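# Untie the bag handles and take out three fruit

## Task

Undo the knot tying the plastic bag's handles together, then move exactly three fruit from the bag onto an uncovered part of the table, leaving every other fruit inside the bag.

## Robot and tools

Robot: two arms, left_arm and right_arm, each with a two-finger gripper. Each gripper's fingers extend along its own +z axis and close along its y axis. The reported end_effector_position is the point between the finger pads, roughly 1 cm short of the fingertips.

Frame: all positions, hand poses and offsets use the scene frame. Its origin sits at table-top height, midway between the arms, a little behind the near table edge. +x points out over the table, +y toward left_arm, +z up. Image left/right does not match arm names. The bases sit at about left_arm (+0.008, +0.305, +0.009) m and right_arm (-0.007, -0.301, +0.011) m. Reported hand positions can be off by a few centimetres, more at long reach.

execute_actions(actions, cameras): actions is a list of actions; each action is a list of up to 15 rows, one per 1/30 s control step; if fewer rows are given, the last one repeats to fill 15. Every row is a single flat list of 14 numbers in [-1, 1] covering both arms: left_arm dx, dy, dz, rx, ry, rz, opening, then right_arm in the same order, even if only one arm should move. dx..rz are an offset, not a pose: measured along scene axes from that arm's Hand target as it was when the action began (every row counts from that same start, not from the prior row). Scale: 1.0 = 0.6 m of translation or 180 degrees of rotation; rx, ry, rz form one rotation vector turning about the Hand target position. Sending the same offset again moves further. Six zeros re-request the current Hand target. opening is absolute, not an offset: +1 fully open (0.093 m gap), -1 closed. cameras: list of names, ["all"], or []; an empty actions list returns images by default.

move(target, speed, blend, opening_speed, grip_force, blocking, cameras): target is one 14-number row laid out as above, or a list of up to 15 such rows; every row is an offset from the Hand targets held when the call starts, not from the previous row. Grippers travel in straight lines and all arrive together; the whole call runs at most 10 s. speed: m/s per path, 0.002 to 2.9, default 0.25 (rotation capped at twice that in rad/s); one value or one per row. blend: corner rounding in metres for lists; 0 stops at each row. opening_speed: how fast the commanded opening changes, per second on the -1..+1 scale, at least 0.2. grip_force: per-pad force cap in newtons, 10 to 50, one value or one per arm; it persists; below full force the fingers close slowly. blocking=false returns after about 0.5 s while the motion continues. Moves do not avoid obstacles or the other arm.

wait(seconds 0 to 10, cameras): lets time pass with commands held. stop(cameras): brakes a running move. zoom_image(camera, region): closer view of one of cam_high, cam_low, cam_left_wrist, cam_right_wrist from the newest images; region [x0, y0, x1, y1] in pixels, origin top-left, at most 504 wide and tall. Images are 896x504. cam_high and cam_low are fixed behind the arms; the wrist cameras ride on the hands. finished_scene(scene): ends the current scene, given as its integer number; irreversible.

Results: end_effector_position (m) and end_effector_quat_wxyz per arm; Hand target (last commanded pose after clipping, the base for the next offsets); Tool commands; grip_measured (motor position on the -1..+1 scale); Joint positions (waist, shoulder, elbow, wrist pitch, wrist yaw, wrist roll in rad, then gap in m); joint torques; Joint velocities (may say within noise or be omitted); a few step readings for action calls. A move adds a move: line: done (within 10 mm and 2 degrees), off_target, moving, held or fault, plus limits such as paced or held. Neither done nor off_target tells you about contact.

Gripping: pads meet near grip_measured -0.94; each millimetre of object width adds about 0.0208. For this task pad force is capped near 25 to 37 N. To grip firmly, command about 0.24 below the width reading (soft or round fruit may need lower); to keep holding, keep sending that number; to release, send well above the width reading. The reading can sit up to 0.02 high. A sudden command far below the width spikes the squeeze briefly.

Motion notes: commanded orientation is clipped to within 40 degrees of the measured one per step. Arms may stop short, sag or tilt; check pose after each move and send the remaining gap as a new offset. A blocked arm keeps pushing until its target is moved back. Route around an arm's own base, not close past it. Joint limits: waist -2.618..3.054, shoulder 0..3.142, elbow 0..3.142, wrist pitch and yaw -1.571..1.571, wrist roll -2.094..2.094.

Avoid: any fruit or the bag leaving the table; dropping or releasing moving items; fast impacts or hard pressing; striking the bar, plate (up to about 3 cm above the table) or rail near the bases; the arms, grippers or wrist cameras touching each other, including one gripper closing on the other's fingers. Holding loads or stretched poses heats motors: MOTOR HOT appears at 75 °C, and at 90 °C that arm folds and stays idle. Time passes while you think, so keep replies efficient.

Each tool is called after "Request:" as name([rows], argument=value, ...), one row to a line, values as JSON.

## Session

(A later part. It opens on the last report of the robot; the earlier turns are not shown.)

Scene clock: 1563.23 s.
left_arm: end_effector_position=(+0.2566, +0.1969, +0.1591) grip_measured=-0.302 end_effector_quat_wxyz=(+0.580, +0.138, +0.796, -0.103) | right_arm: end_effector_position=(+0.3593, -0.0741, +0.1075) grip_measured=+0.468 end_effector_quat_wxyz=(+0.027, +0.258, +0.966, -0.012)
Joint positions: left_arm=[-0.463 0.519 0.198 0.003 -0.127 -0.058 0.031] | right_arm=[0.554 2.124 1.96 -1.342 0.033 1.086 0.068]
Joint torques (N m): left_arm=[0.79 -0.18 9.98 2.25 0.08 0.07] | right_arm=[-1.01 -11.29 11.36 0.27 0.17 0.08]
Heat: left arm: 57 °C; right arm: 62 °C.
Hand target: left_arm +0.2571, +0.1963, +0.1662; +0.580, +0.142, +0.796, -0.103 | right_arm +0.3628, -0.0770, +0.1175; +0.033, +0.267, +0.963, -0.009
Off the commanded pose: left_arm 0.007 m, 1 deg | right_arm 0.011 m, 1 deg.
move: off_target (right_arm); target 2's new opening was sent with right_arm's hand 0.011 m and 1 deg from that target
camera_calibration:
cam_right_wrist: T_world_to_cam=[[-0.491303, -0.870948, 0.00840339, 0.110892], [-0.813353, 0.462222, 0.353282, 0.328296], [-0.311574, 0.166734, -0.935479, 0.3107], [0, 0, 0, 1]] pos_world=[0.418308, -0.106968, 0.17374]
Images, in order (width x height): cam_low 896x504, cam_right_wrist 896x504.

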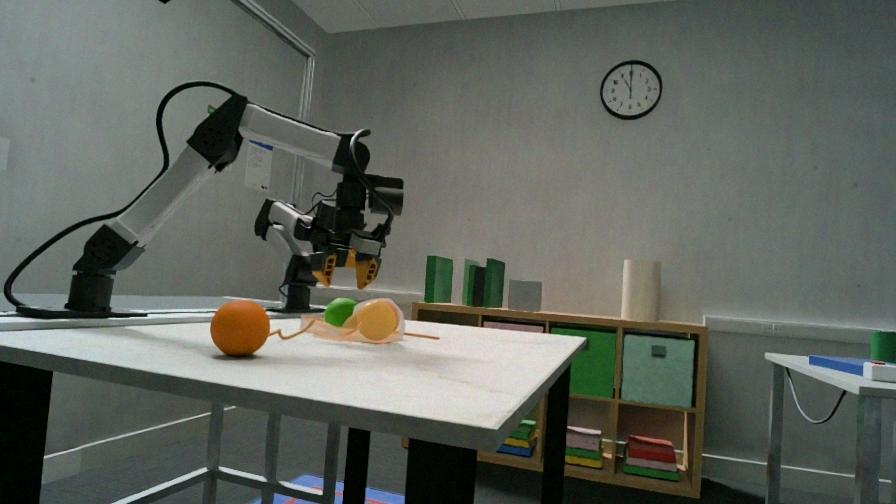

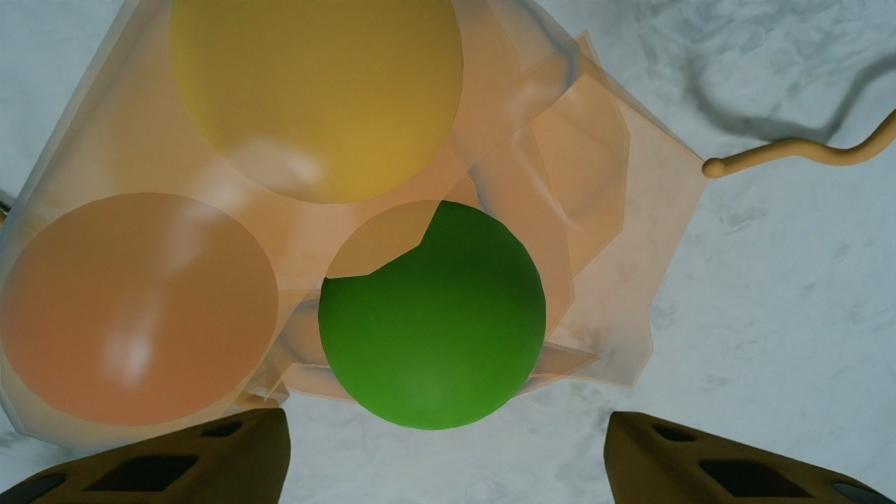

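Request:
move([
  [0,0,0,0,0,0,-0.3,-0.0055,0.0117,-0.06,0,0,0,0.47],
  [0,0,0,0,0,0,-0.3,-0.0055,0.0117,-0.099,0,0,0,0.5],
], speed=[0.1,0.04], cameras=["cam_right_wrist","cam_low"])

Request:
zoom_image(camera="cam_low", region=[270, 270, 430, 360])

Scene clock: 1603.93 s.
left_arm: end_effector_position=(+0.2566, +0.1969, +0.1591) grip_measured=-0.302 end_effector_quat_wxyz=(+0.580, +0.138, +0.796, -0.103) | right_arm: end_effector_position=(+0.3617, -0.0700, +0.0674) grip_measured=+0.498 end_effector_quat_wxyz=(+0.036, +0.265, +0.964, -0.002)
Joint positions: left_arm=[-0.463 0.519 0.198 0.003 -0.127 -0.058 0.031] | right_arm=[0.562 2.124 1.8 -1.156 0.033 1.107 0.069]
Joint torques (N m): left_arm=[0.77 -0.16 10.03 2.27 0.08 0.08] | right_arm=[0.21 -9.62 6.64 0.79 0.17 0.07]
Heat: left arm: 57 °C; right arm: 65 °C.
Hand target: left_arm +0.2571, +0.1963, +0.1662; +0.580, +0.142, +0.796, -0.103 | right_arm +0.3596, -0.0701, +0.0582; +0.033, +0.267, +0.963, -0.009
Off the commanded pose: left_arm 0.007 m, 1 deg | right_arm 0.009 m, 1 deg.
move: done
camera_calibration:
cam_right_wrist: T_world_to_cam=[[-0.503271, -0.863987, -0.0156652, 0.122478], [-0.814518, 0.468245, 0.342501, 0.344101], [-0.288581, 0.18513, -0.939387, 0.266511], [0, 0, 0, 1]] pos_world=[0.418826, -0.104643, 0.134421]
Images, in order (width x height): cam_low 896x504, cam_right_wrist 896x504.

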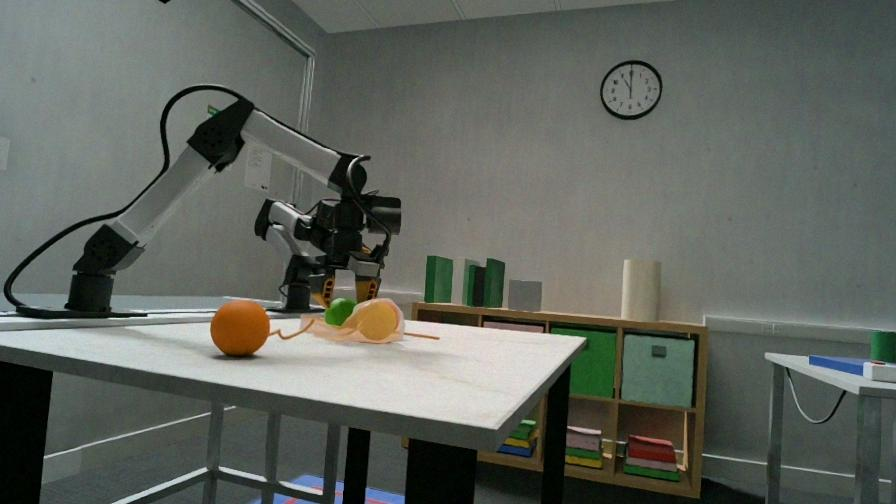

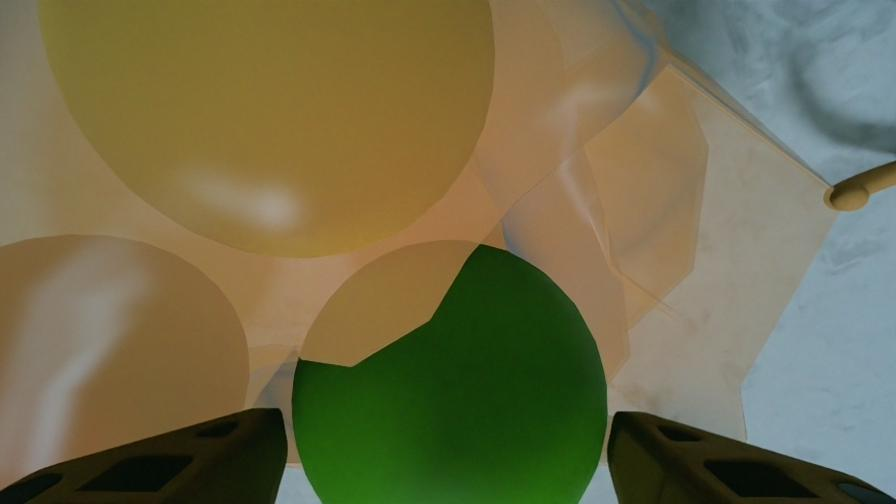

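Scaled by 3.150 from the camera's 896x504 image, which has a finer 1280x720 frame.

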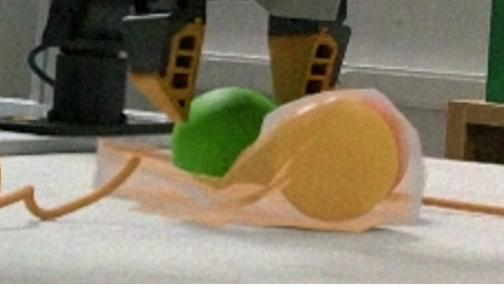

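Request:
move([
  [0,0,0,0,0,0,-0.3,-0.004,0,-0.012,0,0,0,0.58],
  [0,0,0,0,0,0,-0.3,-0.005,0,-0.043,0,0,0,0.64],
], speed=[0.04,0.04], cameras=["cam_right_wrist","cam_low"])

Request:
zoom_image(camera="cam_low", region=[270, 270, 430, 360])

Scene clock: 1616.30 s.
left_arm: end_effector_position=(+0.2566, +0.1969, +0.1591) grip_measured=-0.302 end_effector_quat_wxyz=(+0.580, +0.138, +0.796, -0.103) | right_arm: end_effector_position=(+0.3590, -0.0704, +0.0421) grip_measured=+0.638 end_effector_quat_wxyz=(+0.036, +0.266, +0.963, -0.002)
Joint positions: left_arm=[-0.463 0.519 0.198 0.003 -0.127 -0.058 0.031] | right_arm=[0.565 2.133 1.713 -1.061 0.033 1.113 0.076]
Joint torques (N m): left_arm=[0.79 -0.25 9.95 2.25 0.07 0.04] | right_arm=[0.29 -9.43 6.78 0.8 0.2 0.05]
Heat: left arm: 57 °C; right arm: 61 °C.
Hand target: left_arm +0.2571, +0.1963, +0.1662; +0.580, +0.142, +0.796, -0.103 | right_arm +0.3566, -0.0701, +0.0324; +0.033, +0.267, +0.963, -0.009
Off the commanded pose: left_arm 0.007 m, 1 deg | right_arm 0.010 m, 1 deg.
move: done
camera_calibration:
cam_right_wrist: T_world_to_cam=[[-0.504618, -0.863212, -0.0150007, 0.120863], [-0.813432, 0.469552, 0.343292, 0.350399], [-0.28929, 0.185433, -0.939109, 0.242355], [0, 0, 0, 1]] pos_world=[0.416126, -0.105141, 0.109122]
Images, in order (width x height): cam_low 896x504, cam_right_wrist 896x504.

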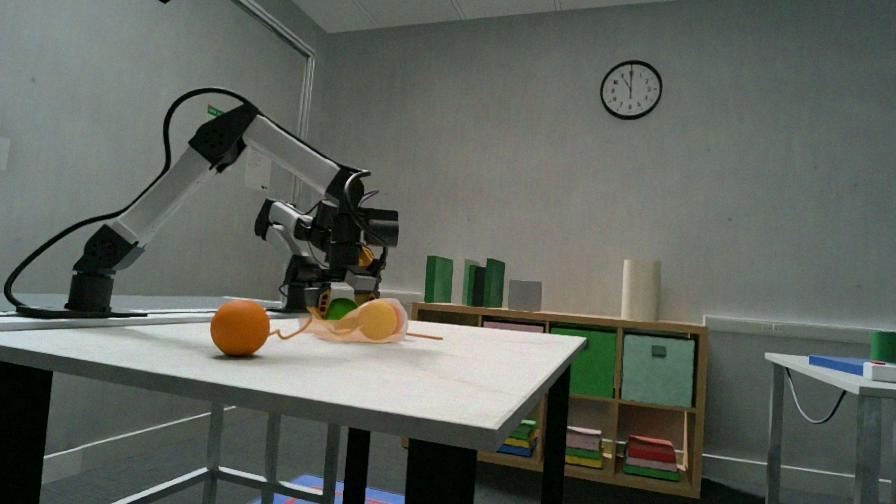

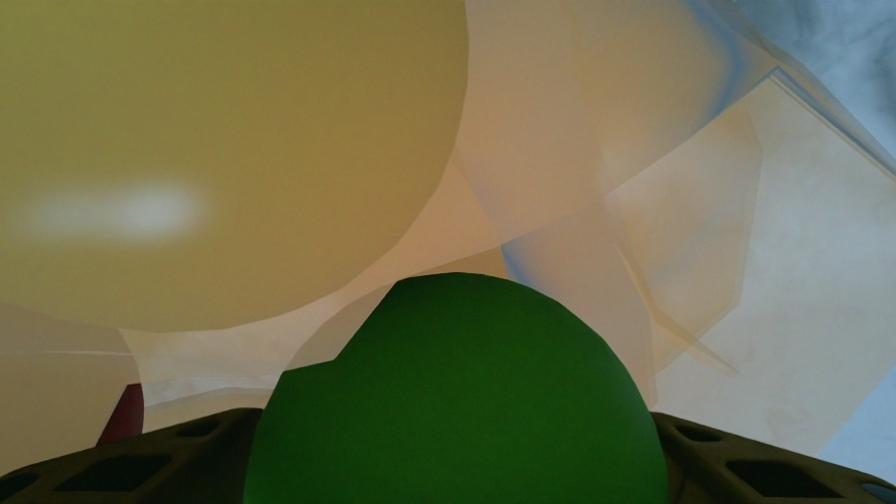

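Scaled by 3.150 from the camera's 896x504 image, which has a finer 1280x720 frame.

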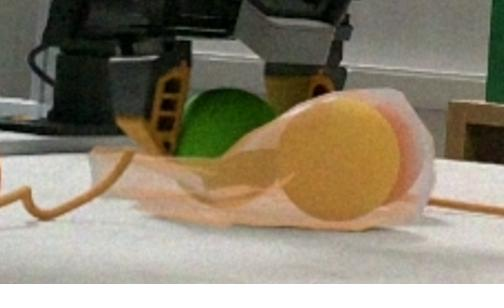

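Request:
move([
  [0,0,0,0,0,0,-0.3,0,0,-0.005,0,0,0,0.64],
  [0,0,0,0,0,0,-0.3,0,0,-0.005,0,0,0,0.15],
], speed=[0.04,0.04], opening_speed=0.4, cameras=["cam_right_wrist"])

Request:
move(target=[0,0,0,0,0,0,-0.3,0,0,0.12,0,0,0,0.15], speed=0.08, cameras=["cam_right_wrist","cam_low"])

Request:
zoom_image(camera="cam_low", region=[270, 250, 430, 360])

Scene clock: 1628.87 s.
left_arm: end_effector_position=(+0.2566, +0.1969, +0.1591) grip_measured=-0.302 end_effector_quat_wxyz=(+0.580, +0.138, +0.796, -0.103) | right_arm: end_effector_position=(+0.3611, -0.0691, +0.0422) grip_measured=+0.350 end_effector_quat_wxyz=(+0.039, +0.266, +0.963, +0.002)
Joint positions: left_arm=[-0.463 0.519 0.198 0.003 -0.127 -0.058 0.031] | right_arm=[0.565 2.133 1.713 -1.051 0.033 1.113 0.062]
Joint torques (N m): left_arm=[0.76 -0.17 10.02 2.25 0.08 0.07] | right_arm=[0.43 -9.22 6 0.82 0.15 0.08]
Heat: left arm: 57 °C; right arm: 60 °C.
Hand target: left_arm +0.2571, +0.1963, +0.1662; +0.580, +0.142, +0.796, -0.103 | right_arm +0.3565, -0.0701, +0.0294; +0.033, +0.267, +0.963, -0.009
Off the commanded pose: left_arm 0.007 m, 1 deg | right_arm 0.014 m, 1 deg.
move: off_target (right_arm); target 2's new opening was sent with right_arm's hand 0.013 m and 1 deg from that target
camera_calibration:
cam_right_wrist: T_world_to_cam=[[-0.504576, -0.863027, -0.0242195, 0.123418], [-0.816336, 0.46777, 0.338804, 0.352583], [-0.281068, 0.190724, -0.940545, 0.240266], [0, 0, 0, 1]] pos_world=[0.417631, -0.104238, 0.109514]
Images, in order (width x height): cam_right_wrist 896x504.

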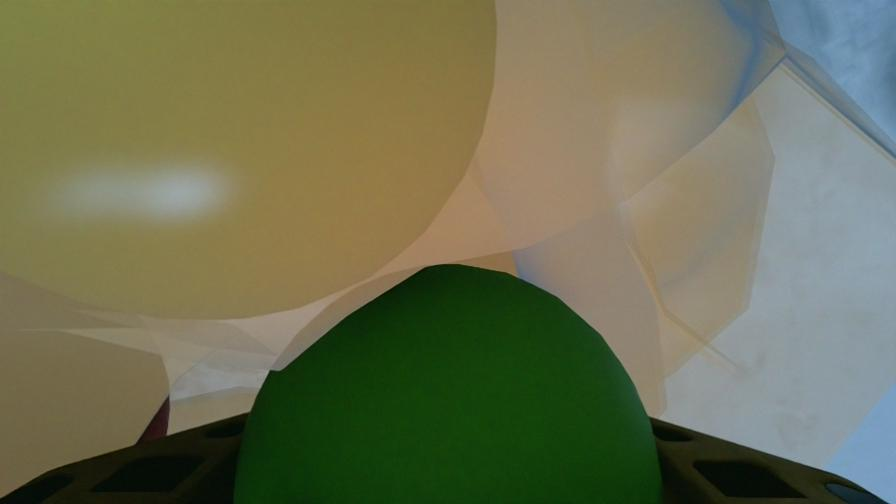

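Scene clock: 1630.47 s.
left_arm: end_effector_position=(+0.2566, +0.1969, +0.1591) grip_measured=-0.302 end_effector_quat_wxyz=(+0.580, +0.138, +0.796, -0.103) | right_arm: end_effector_position=(+0.3547, -0.0721, +0.0838) grip_measured=+0.350 end_effector_quat_wxyz=(+0.021, +0.266, +0.964, -0.018)
Joint positions: left_arm=[-0.463 0.519 0.198 0.003 -0.127 -0.058 0.031] | right_arm=[0.565 2.133 1.881 -1.273 0.033 1.113 0.062]
Joint torques (N m): left_arm=[0.79 -0.2 10.06 2.25 0.08 0.06] | right_arm=[0.1 -13.03 11.28 0.26 0.17 0.06]
Heat: left arm: 57 °C; right arm: 60 °C.
Hand target: left_arm +0.2571, +0.1963, +0.1662; +0.580, +0.142, +0.796, -0.103 | right_arm +0.3565, -0.0701, +0.1014; +0.033, +0.267, +0.963, -0.009
Off the commanded pose: left_arm 0.007 m, 1 deg | right_arm 0.018 m, 2 deg.
move: off_target (right_arm)
camera_calibration:
cam_right_wrist: T_world_to_cam=[[-0.505563, -0.862471, 0.023468, 0.115038], [-0.800084, 0.478826, 0.361375, 0.327802], [-0.322912, 0.163921, -0.932125, 0.290427], [0, 0, 0, 1]] pos_world=[0.41421, -0.10535, 0.149555]
Images, in order (width x height): cam_low 896x504, cam_right_wrist 896x504.

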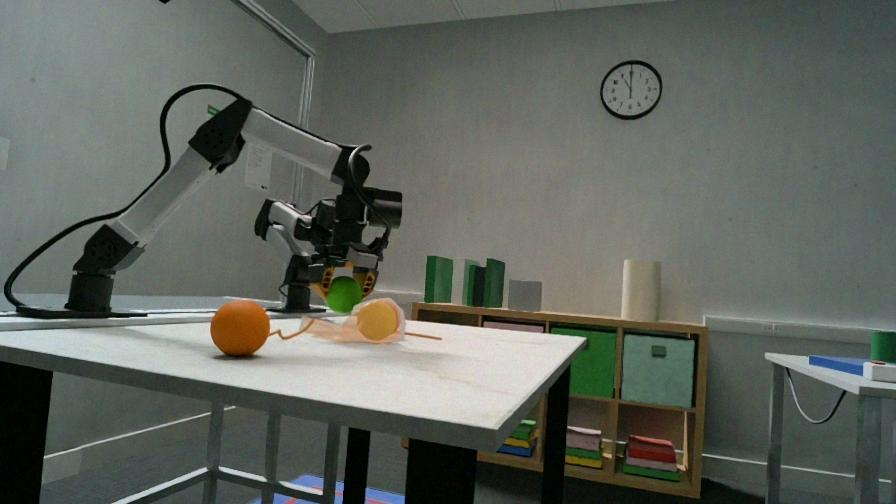

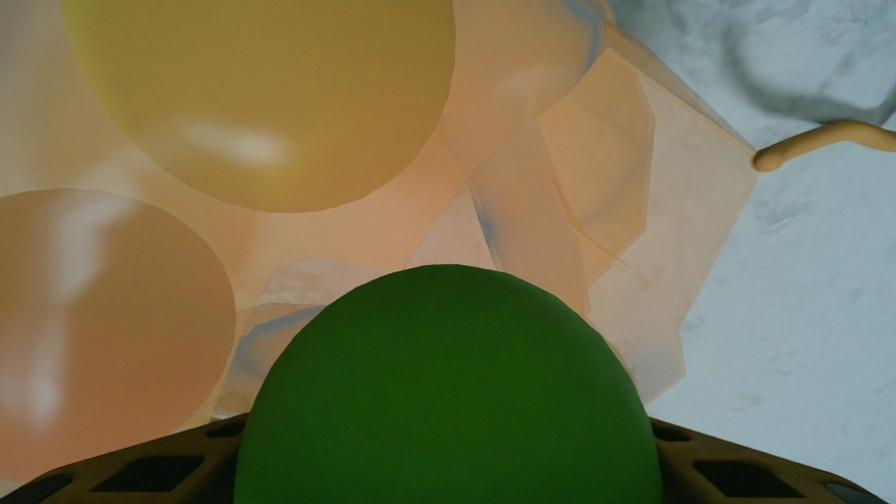

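Scaled by 3.150 from the camera's 896x504 image, which has a finer 1280x720 frame.

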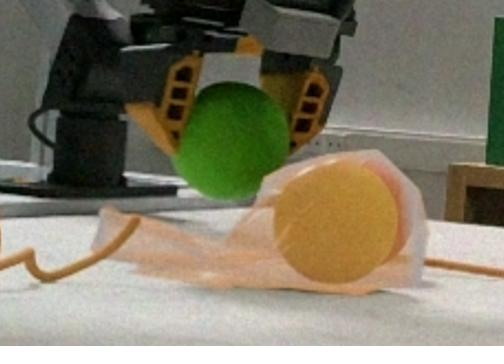

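Request:
move([
  [0,0,0,0,0,0,-0.3,0,0,0.1,0,0,0,0.15],
  [0,0,0,0,0,0,-0.3,0.156,-0.3665,0.1,0,0,0,0.15],
  [0,0,0,0,0,0,-0.3,0.156,-0.3665,-0.09,0,0,0,0.15],
  [0,0,0,0,0,0,-0.3,0.156,-0.3665,-0.111,0,0,0,0.15],
], speed=[0.15,0.25,0.15,0.05], blend=[0.03,0.03,0.005,0], cameras=["cam_low","cam_high"])

Request:
zoom_image(camera="cam_low", region=[200, 260, 420, 400])

Scene clock: 1653.20 s.
left_arm: end_effector_position=(+0.2566, +0.1969, +0.1591) grip_measured=-0.302 end_effector_quat_wxyz=(+0.580, +0.138, +0.796, -0.103) | right_arm: end_effector_position=(+0.4428, -0.2930, +0.0396) grip_measured=+0.351 end_effector_quat_wxyz=(+0.018, +0.271, +0.962, -0.018)
Joint positions: left_arm=[-0.463 0.519 0.198 0.003 -0.127 -0.058 0.031] | right_arm=[0.007 2.255 1.874 -1.139 0.002 0.566 0.062]
Joint torques (N m): left_arm=[0.79 -0.21 9.99 2.26 0.08 0.06] | right_arm=[0.03 -11.77 6.16 1.2 0 -0.06]
Heat: left arm: 57 °C; right arm: 63 °C.
Hand target: left_arm +0.2571, +0.1963, +0.1662; +0.580, +0.142, +0.796, -0.103 | right_arm +0.4501, -0.2899, +0.0347; +0.033, +0.267, +0.963, -0.009
Off the commanded pose: left_arm 0.007 m, 1 deg | right_arm 0.009 m, 2 deg.
move: done
Images, in order (width x height): cam_high 896x504, cam_low 896x504.

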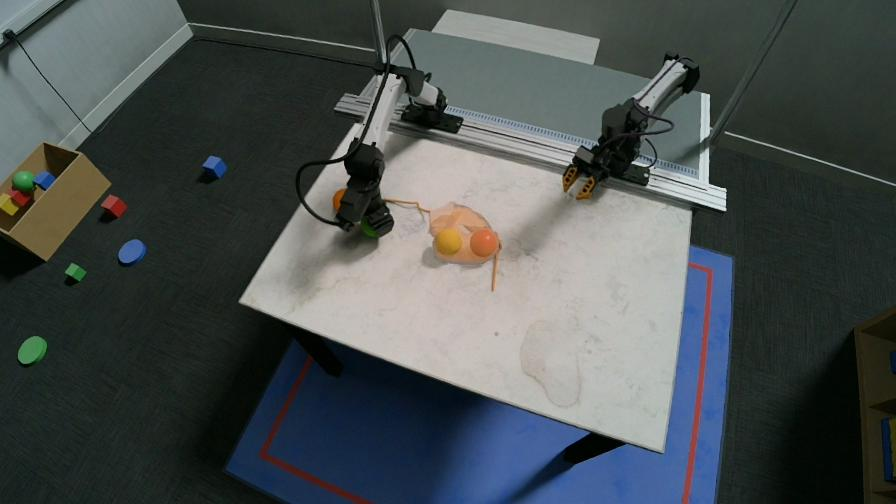

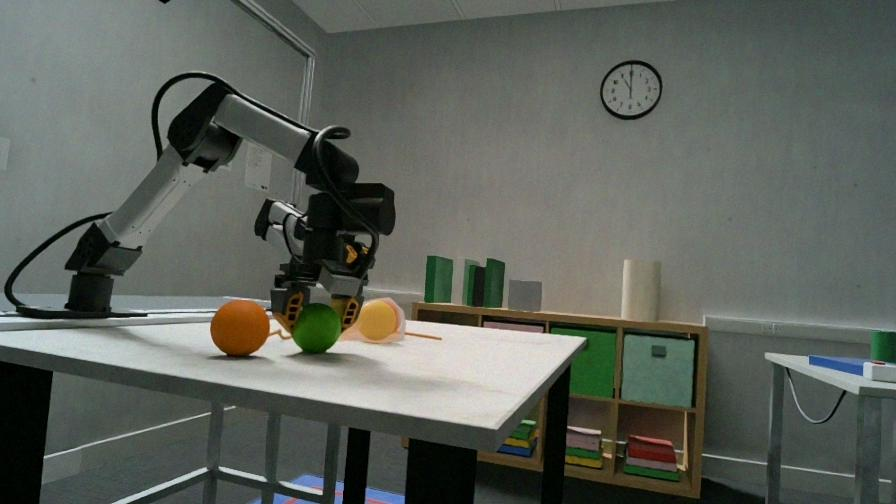

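Scaled by 2.291 from the camera's 896x504 image, which has a finer 1280x720 frame.

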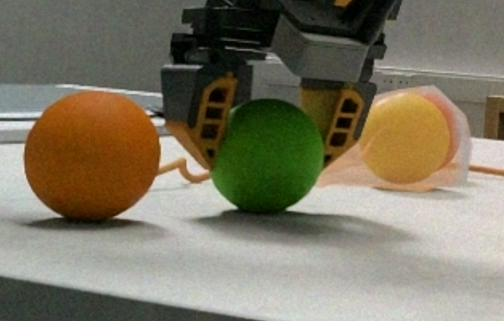

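Request:
move([
  [0,0,0,0,0,0,-0.3,0,0,-0.002,0,0,0,0.8],
  [0,0,0,0,0,0,-0.3,0,0,0.2,0,0,0,0.8],
], speed=[0.05,0.15], opening_speed=0.3, cameras=["cam_low","cam_high"])

Request:
zoom_image(camera="cam_low", region=[200, 260, 420, 400])

Request:
zoom_image(camera="cam_high", region=[320, 150, 540, 310])

Scene clock: 1664.73 s.
left_arm: end_effector_position=(+0.2566, +0.1969, +0.1591) grip_measured=-0.302 end_effector_quat_wxyz=(+0.580, +0.138, +0.796, -0.103) | right_arm: end_effector_position=(+0.4512, -0.2869, +0.1551) grip_measured=+0.798 end_effector_quat_wxyz=(+0.043, +0.266, +0.963, -0.010)
Joint positions: left_arm=[-0.463 0.519 0.198 0.003 -0.127 -0.058 0.031] | right_arm=[0.009 2.273 2.367 -1.56 0.001 0.559 0.084]
Joint torques (N m): left_arm=[0.77 -0.21 10 2.25 0.09 0.06] | right_arm=[-0.95 -10.48 10.1 0.47 -0.02 -0.07]
Heat: left arm: 57 °C; right arm: 60 °C.
Hand target: left_arm +0.2571, +0.1963, +0.1662; +0.580, +0.142, +0.796, -0.103 | right_arm +0.4502, -0.2899, +0.1548; +0.033, +0.267, +0.963, -0.009
Off the commanded pose: left_arm 0.007 m, 1 deg | right_arm 0.003 m, 1 deg.
joint sent to its limit (right arm) — joint 4 (wrist pitch), lower limit. The joint targets still meet the commanded pose.
move: done
Images, in order (width x height): cam_high 896x504, cam_low 896x504.

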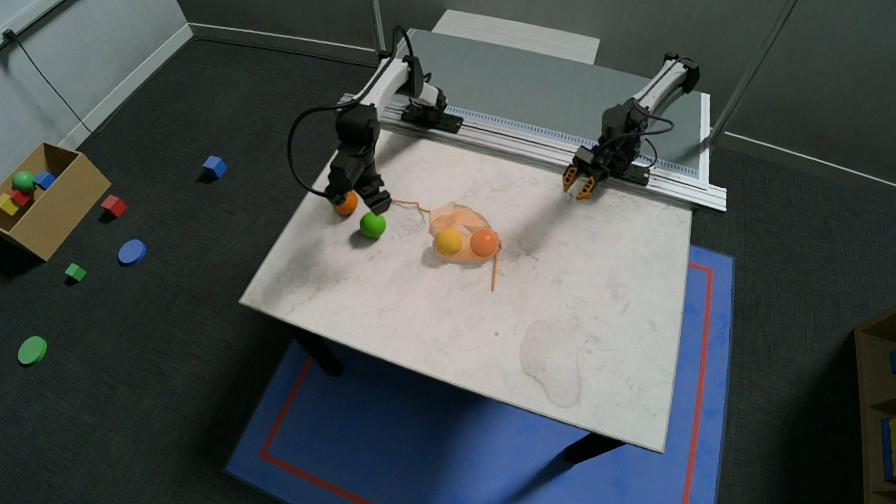

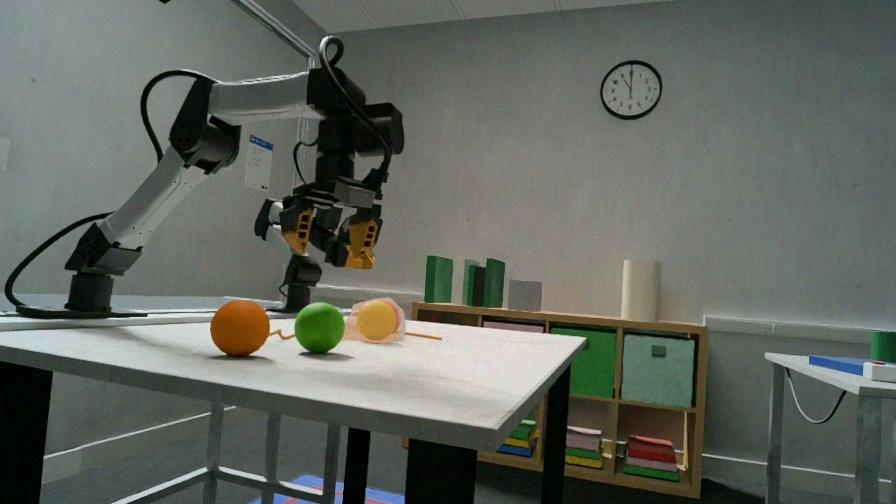

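Scaled by 2.291 from the camera's 896x504 image, which has a finer 1280x720 frame.

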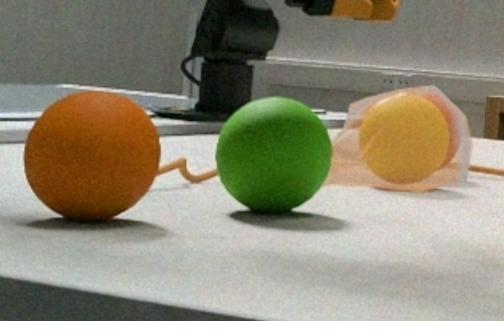

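Scaled by 2.291 from the camera's 896x504 image, which has a finer 1280x720 frame.

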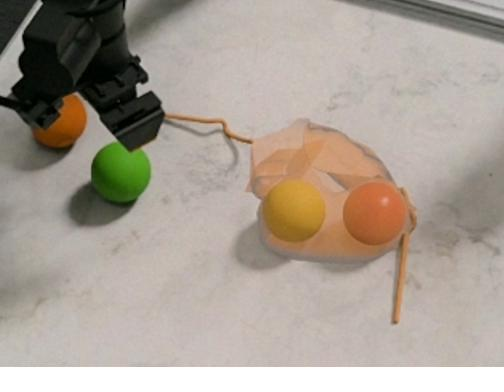

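Request:
move(target=[0,0,0,0,0,0,-0.3,-0.175,0.3665,0.08,0.0147,-0.1194,0.4166,-1], speed=0.3, cameras=["cam_right_wrist"])

Request:
zoom_image(camera="cam_right_wrist", region=[320, 20, 760, 440])

Scene clock: 1675.23 s.
left_arm: end_effector_position=(+0.2566, +0.1969, +0.1591) grip_measured=-0.302 end_effector_quat_wxyz=(+0.580, +0.138, +0.796, -0.103) | right_arm: end_effector_position=(+0.3484, -0.0715, +0.1911) grip_measured=-0.987 end_effector_quat_wxyz=(+0.174, -0.367, +0.911, +0.072)
Joint positions: left_arm=[-0.463 0.519 0.198 0.003 -0.127 -0.058 0.031] | right_arm=[0.507 1.759 1.707 -1.107 -0.118 -0.224 0]
Joint torques (N m): left_arm=[0.72 -0.2 10 2.27 0.07 0.07] | right_arm=[0.1 -11.97 7.42 1.59 -0.14 -0.06]
Heat: left arm: 57 °C; right arm: 59 °C.
Hand target: left_arm +0.2571, +0.1963, +0.1662; +0.580, +0.142, +0.796, -0.103 | right_arm +0.3451, -0.0700, +0.2028; +0.193, -0.373, +0.904, +0.080
Off the commanded pose: left_arm 0.007 m, 1 deg | right_arm 0.012 m, 2 deg.
move: off_target (right_arm)
camera_calibration:
cam_right_wrist: T_world_to_cam=[[0.700633, -0.713522, -0.000360682, -0.295275], [-0.712905, -0.700048, 0.0412084, 0.230249], [-0.0296556, -0.0286149, -0.999151, 0.285163], [0, 0, 0, 1]] pos_world=[0.379481, -0.0413399, 0.275326]
Images, in order (width x height): cam_right_wrist 896x504.

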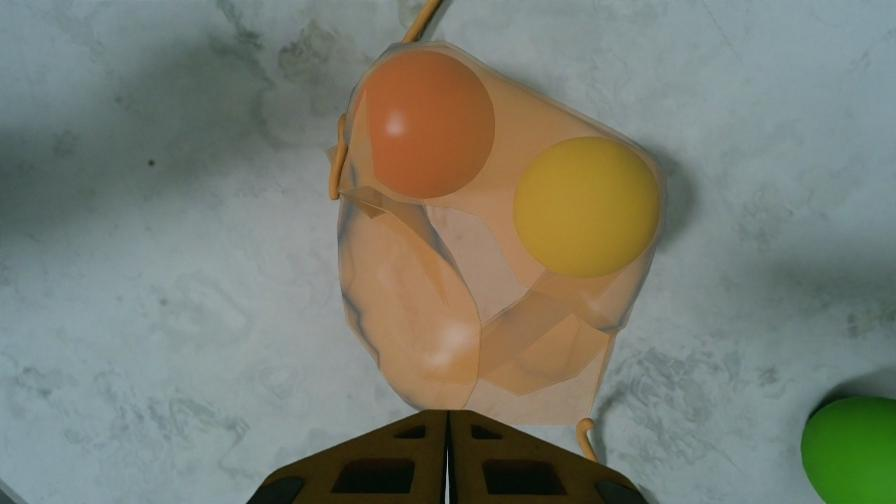

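Scaled by 1.145 from the camera's 896x504 image, which has a finer 1280x720 frame.

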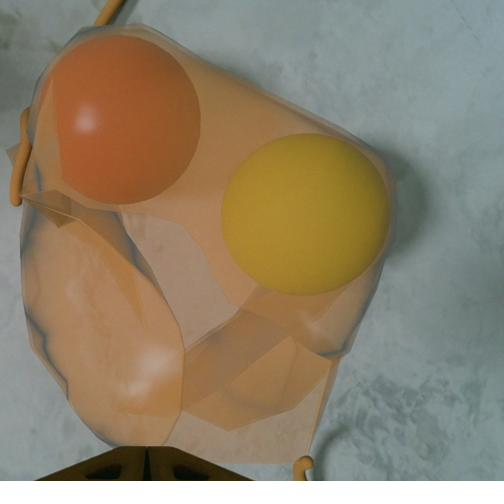

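Request:
move(target=[0,0,0,0,0,0,-0.3,0.083,0.0167,-0.155,-0.1045,0.0567,0.182,-0.5], speed=0.2, cameras=["cam_right_wrist"])

Request:
zoom_image(camera="cam_right_wrist", region=[250, 150, 690, 504])

Scene clock: 1727.07 s.
left_arm: end_effector_position=(+0.2566, +0.1969, +0.1591) grip_measured=-0.302 end_effector_quat_wxyz=(+0.580, +0.138, +0.796, -0.103) | right_arm: end_effector_position=(+0.3932, -0.0579, +0.1095) grip_measured=-0.502 end_effector_quat_wxyz=(+0.027, -0.626, +0.779, +0.021)
Joint positions: left_arm=[-0.463 0.519 0.198 0.003 -0.127 -0.058 0.031] | right_arm=[0.505 2.289 2.241 -1.432 -0.076 -0.839 0.021]
Joint torques (N m): left_arm=[0.76 -0.27 9.96 2.26 0.07 0.08] | right_arm=[-0.24 -10.33 11.36 0.39 0.05 -0.1]
Heat: left arm: 57 °C; right arm: 58 °C.
Hand target: left_arm +0.2571, +0.1963, +0.1662; +0.580, +0.142, +0.796, -0.103 | right_arm +0.3949, -0.0600, +0.1098; +0.020, -0.629, +0.777, +0.016
Off the commanded pose: left_arm 0.007 m, 1 deg | right_arm 0.003 m, 1 deg.
move: done
camera_calibration:
cam_right_wrist: T_world_to_cam=[[0.978697, -0.205308, 0.000604692, -0.396952], [-0.192948, -0.918762, 0.344454, 0.024769], [-0.0701634, -0.337232, -0.938803, 0.196759], [0, 0, 0, 1]] pos_world=[0.40708, 0.00761287, 0.176426]
Images, in order (width x height): cam_right_wrist 896x504.

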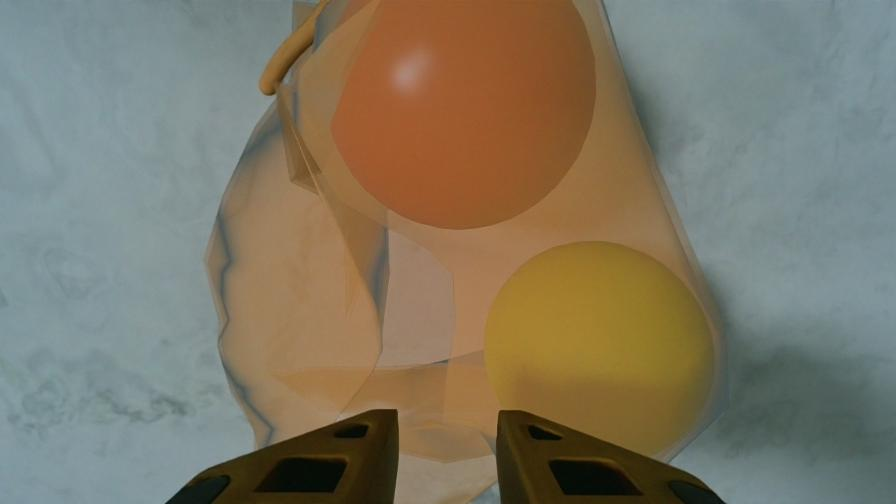

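Scaled by 1.145 from the camera's 896x504 image, which has a finer 1280x720 frame.

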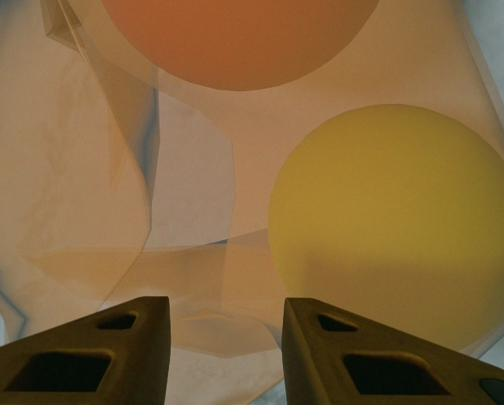

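Request:
move(target=[0,0,0,0,0,0,-0.3,0.0087,0.0232,-0.1165,0,0,0,-0.5], speed=0.07, cameras=["cam_right_wrist","cam_low","cam_high"])

Request:
zoom_image(camera="cam_low", region=[270, 250, 430, 360])

Request:
zoom_image(camera="cam_high", region=[400, 150, 540, 260])

Scene clock: 1758.23 s.
left_arm: end_effector_position=(+0.2566, +0.1969, +0.1591) grip_measured=-0.302 end_effector_quat_wxyz=(+0.580, +0.138, +0.796, -0.103) | right_arm: end_effector_position=(+0.3995, -0.0438, +0.0529) grip_measured=-0.502 end_effector_quat_wxyz=(+0.029, -0.633, +0.774, +0.020)
Joint positions: left_arm=[-0.463 0.519 0.198 0.003 -0.127 -0.058 0.031] | right_arm=[0.529 2.337 2.099 -1.237 -0.071 -0.831 0.021]
Joint torques (N m): left_arm=[0.76 -0.21 9.98 2.25 0.08 0.08] | right_arm=[-0.24 -10.47 6.83 0.91 0.01 0.09]
Heat: left arm: 57 °C; right arm: 63 °C.
Hand target: left_arm +0.2571, +0.1963, +0.1662; +0.580, +0.142, +0.796, -0.103 | right_arm +0.4001, -0.0460, +0.0399; +0.020, -0.629, +0.777, +0.016
Off the commanded pose: left_arm 0.007 m, 1 deg | right_arm 0.013 m, 1 deg.
move: off_target (right_arm)
camera_calibration:
cam_right_wrist: T_world_to_cam=[[0.981837, -0.189623, 0.00627497, -0.401022], [-0.180228, -0.921841, 0.343114, 0.0532878], [-0.0592776, -0.338013, -0.939273, 0.144465], [0, 0, 0, 1]] pos_world=[0.411905, 0.0219113, 0.119925]
Images, in order (width x height): cam_high 896x504, cam_low 896x504, cam_right_wrist 896x504.

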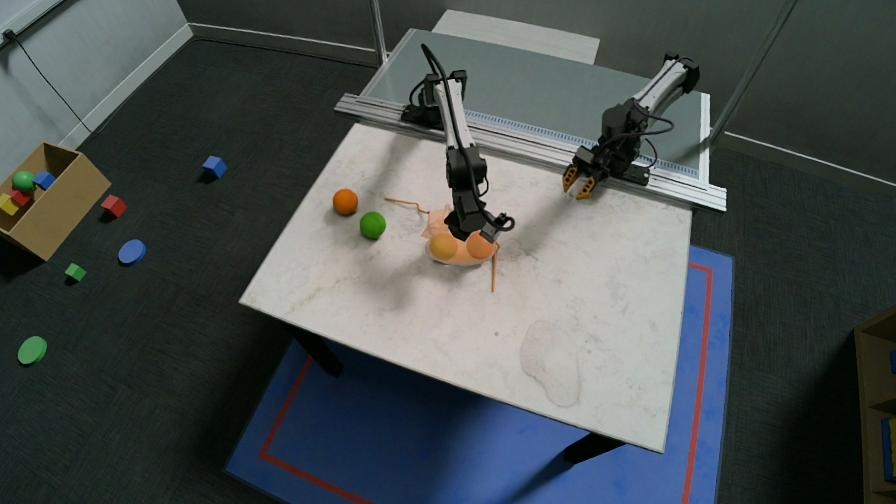

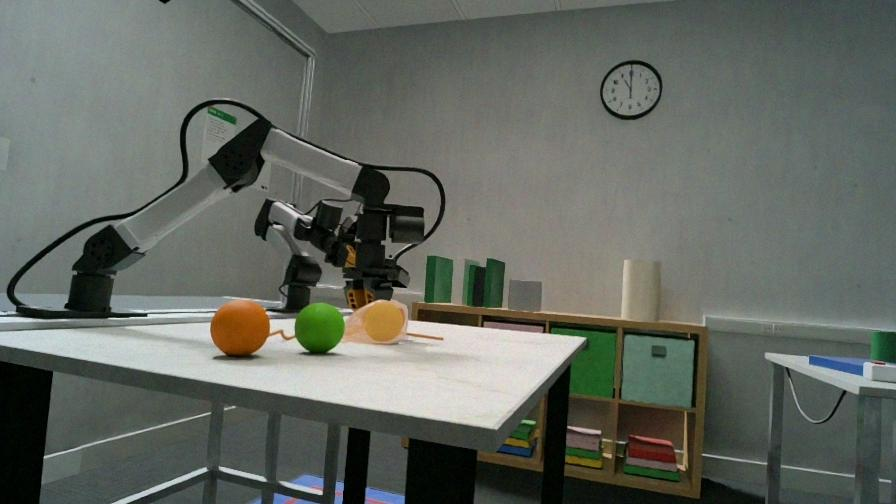

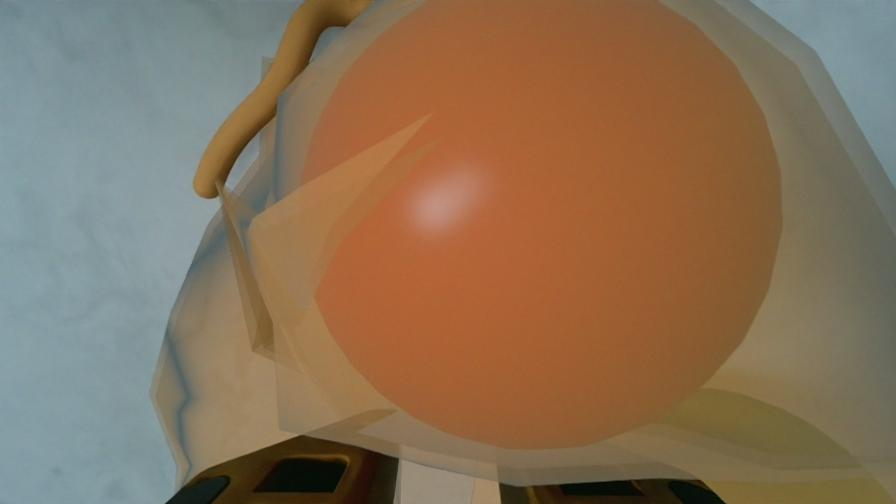

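Scaled by 3.150 from the camera's 896x504 image, which has a finer 1280x720 frame.

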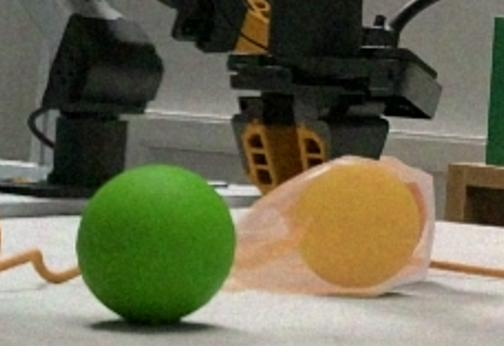

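Scaled by 3.600 from the camera's 896x504 image, which has a finer 1280x720 frame.

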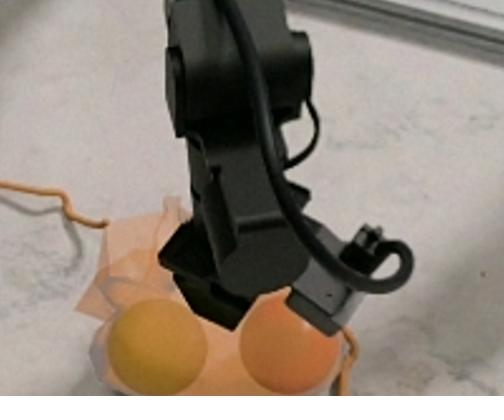

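Request:
move([
  [0,0,0,0,0,0,-0.3,0.0,0.0,0.01,0,0,0,-1],
  [0,0,0,0,0,0,-0.3,0.045,0.0117,0.01,0,0,0,-1],
  [0,0,0,0,0,0,-0.3,0.09,0.022,0.01,0,0,0,-1],
], speed=0.05, blend=[0,0.01,0], cameras=["cam_right_wrist","cam_low","cam_high"])

Request:
zoom_image(camera="cam_low", region=[270, 250, 430, 360])

Request:
zoom_image(camera="cam_high", region=[400, 150, 540, 260])

Scene clock: 1818.23 s.
left_arm: end_effector_position=(+0.2566, +0.1969, +0.1591) grip_measured=-0.302 end_effector_quat_wxyz=(+0.580, +0.138, +0.796, -0.103) | right_arm: end_effector_position=(+0.4520, -0.0255, +0.0488) grip_measured=-0.987 end_effector_quat_wxyz=(+0.048, -0.630, +0.775, +0.015)
Joint positions: left_arm=[-0.463 0.519 0.198 0.003 -0.127 -0.058 0.031] | right_arm=[0.508 2.737 2.835 -1.535 -0.071 -0.843 0]
Joint torques (N m): left_arm=[0.75 -0.23 10.03 2.26 0.08 0.07] | right_arm=[-0.95 -12.07 11.04 0.48 -0.01 -0.07]
Heat: left arm: 58 °C; right arm: 56 °C.
Hand target: left_arm +0.2571, +0.1963, +0.1662; +0.580, +0.142, +0.796, -0.103 | right_arm +0.4542, -0.0329, +0.0459; +0.020, -0.629, +0.777, +0.016
Off the commanded pose: left_arm 0.007 m, 1 deg | right_arm 0.008 m, 3 deg.
elbow stopped short (right arm): the move would have taken joint 3 (elbow) straighter than the controller allows.
move: off_target (right_arm)
camera_calibration:
cam_right_wrist: T_world_to_cam=[[0.979673, -0.19708, 0.0374268, -0.449831], [-0.198575, -0.926279, 0.320273, 0.0903274], [-0.0284518, -0.321195, -0.946586, 0.136693], [0, 0, 0, 1]] pos_world=[0.462513, 0.0389205, 0.117298]
Images, in order (width x height): cam_high 896x504, cam_low 896x504, cam_right_wrist 896x504.

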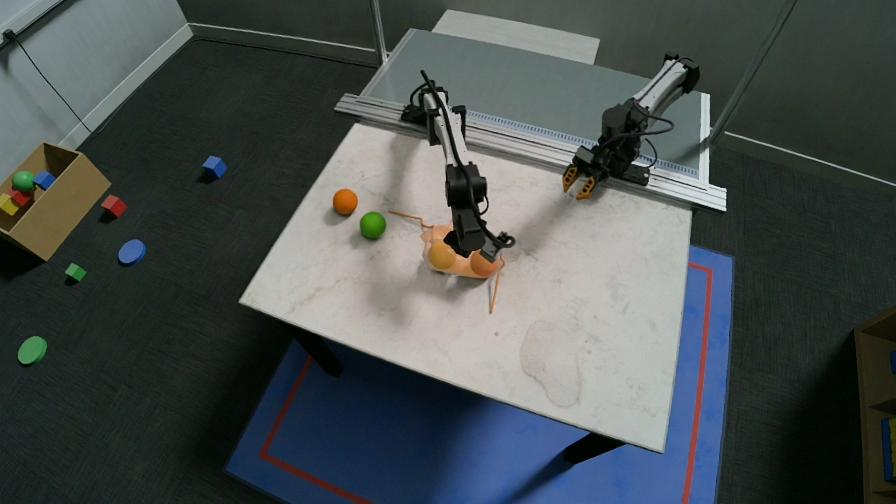

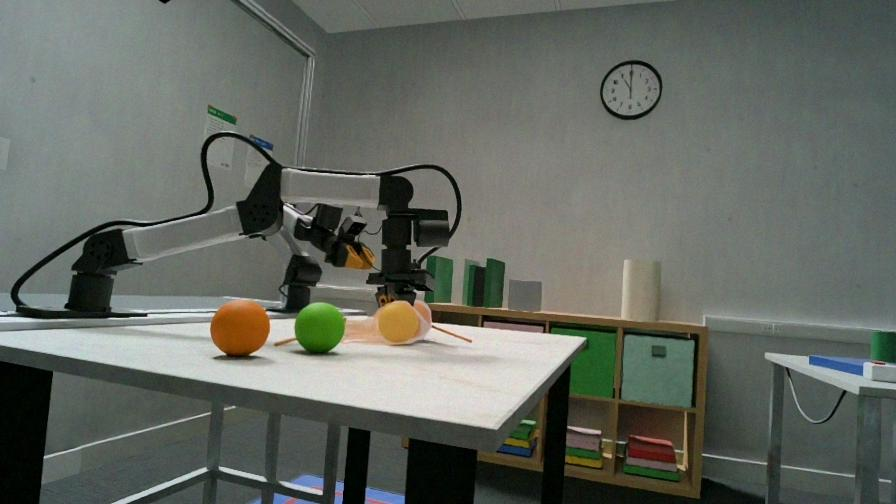

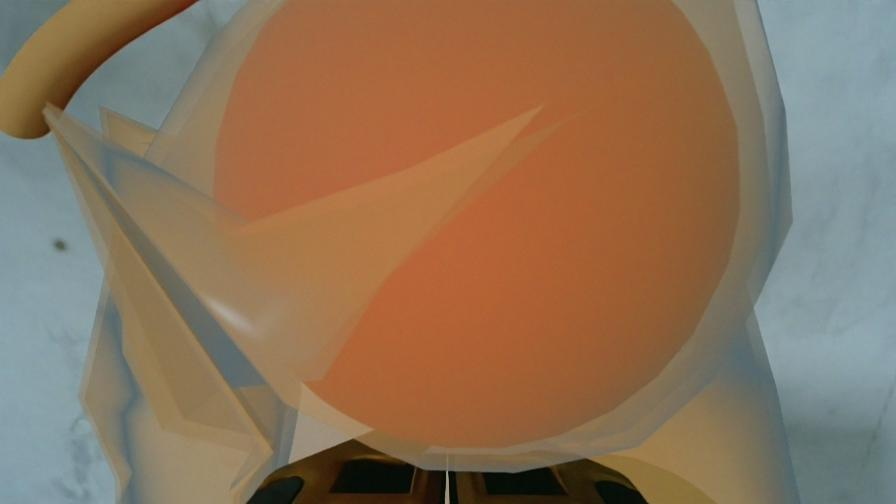

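Scaled by 3.150 from the camera's 896x504 image, which has a finer 1280x720 frame.

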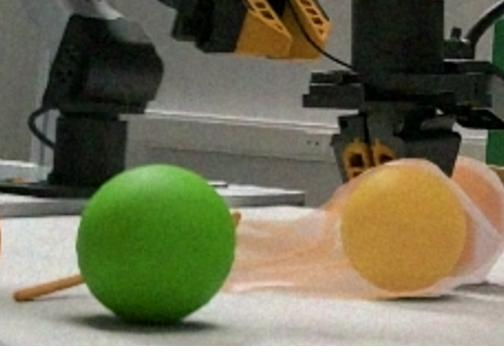

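Scaled by 3.600 from the camera's 896x504 image, which has a finer 1280x720 frame.

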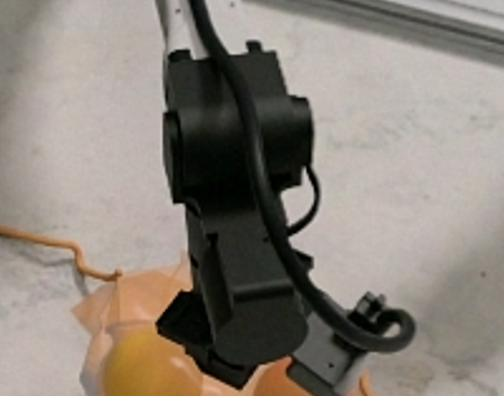

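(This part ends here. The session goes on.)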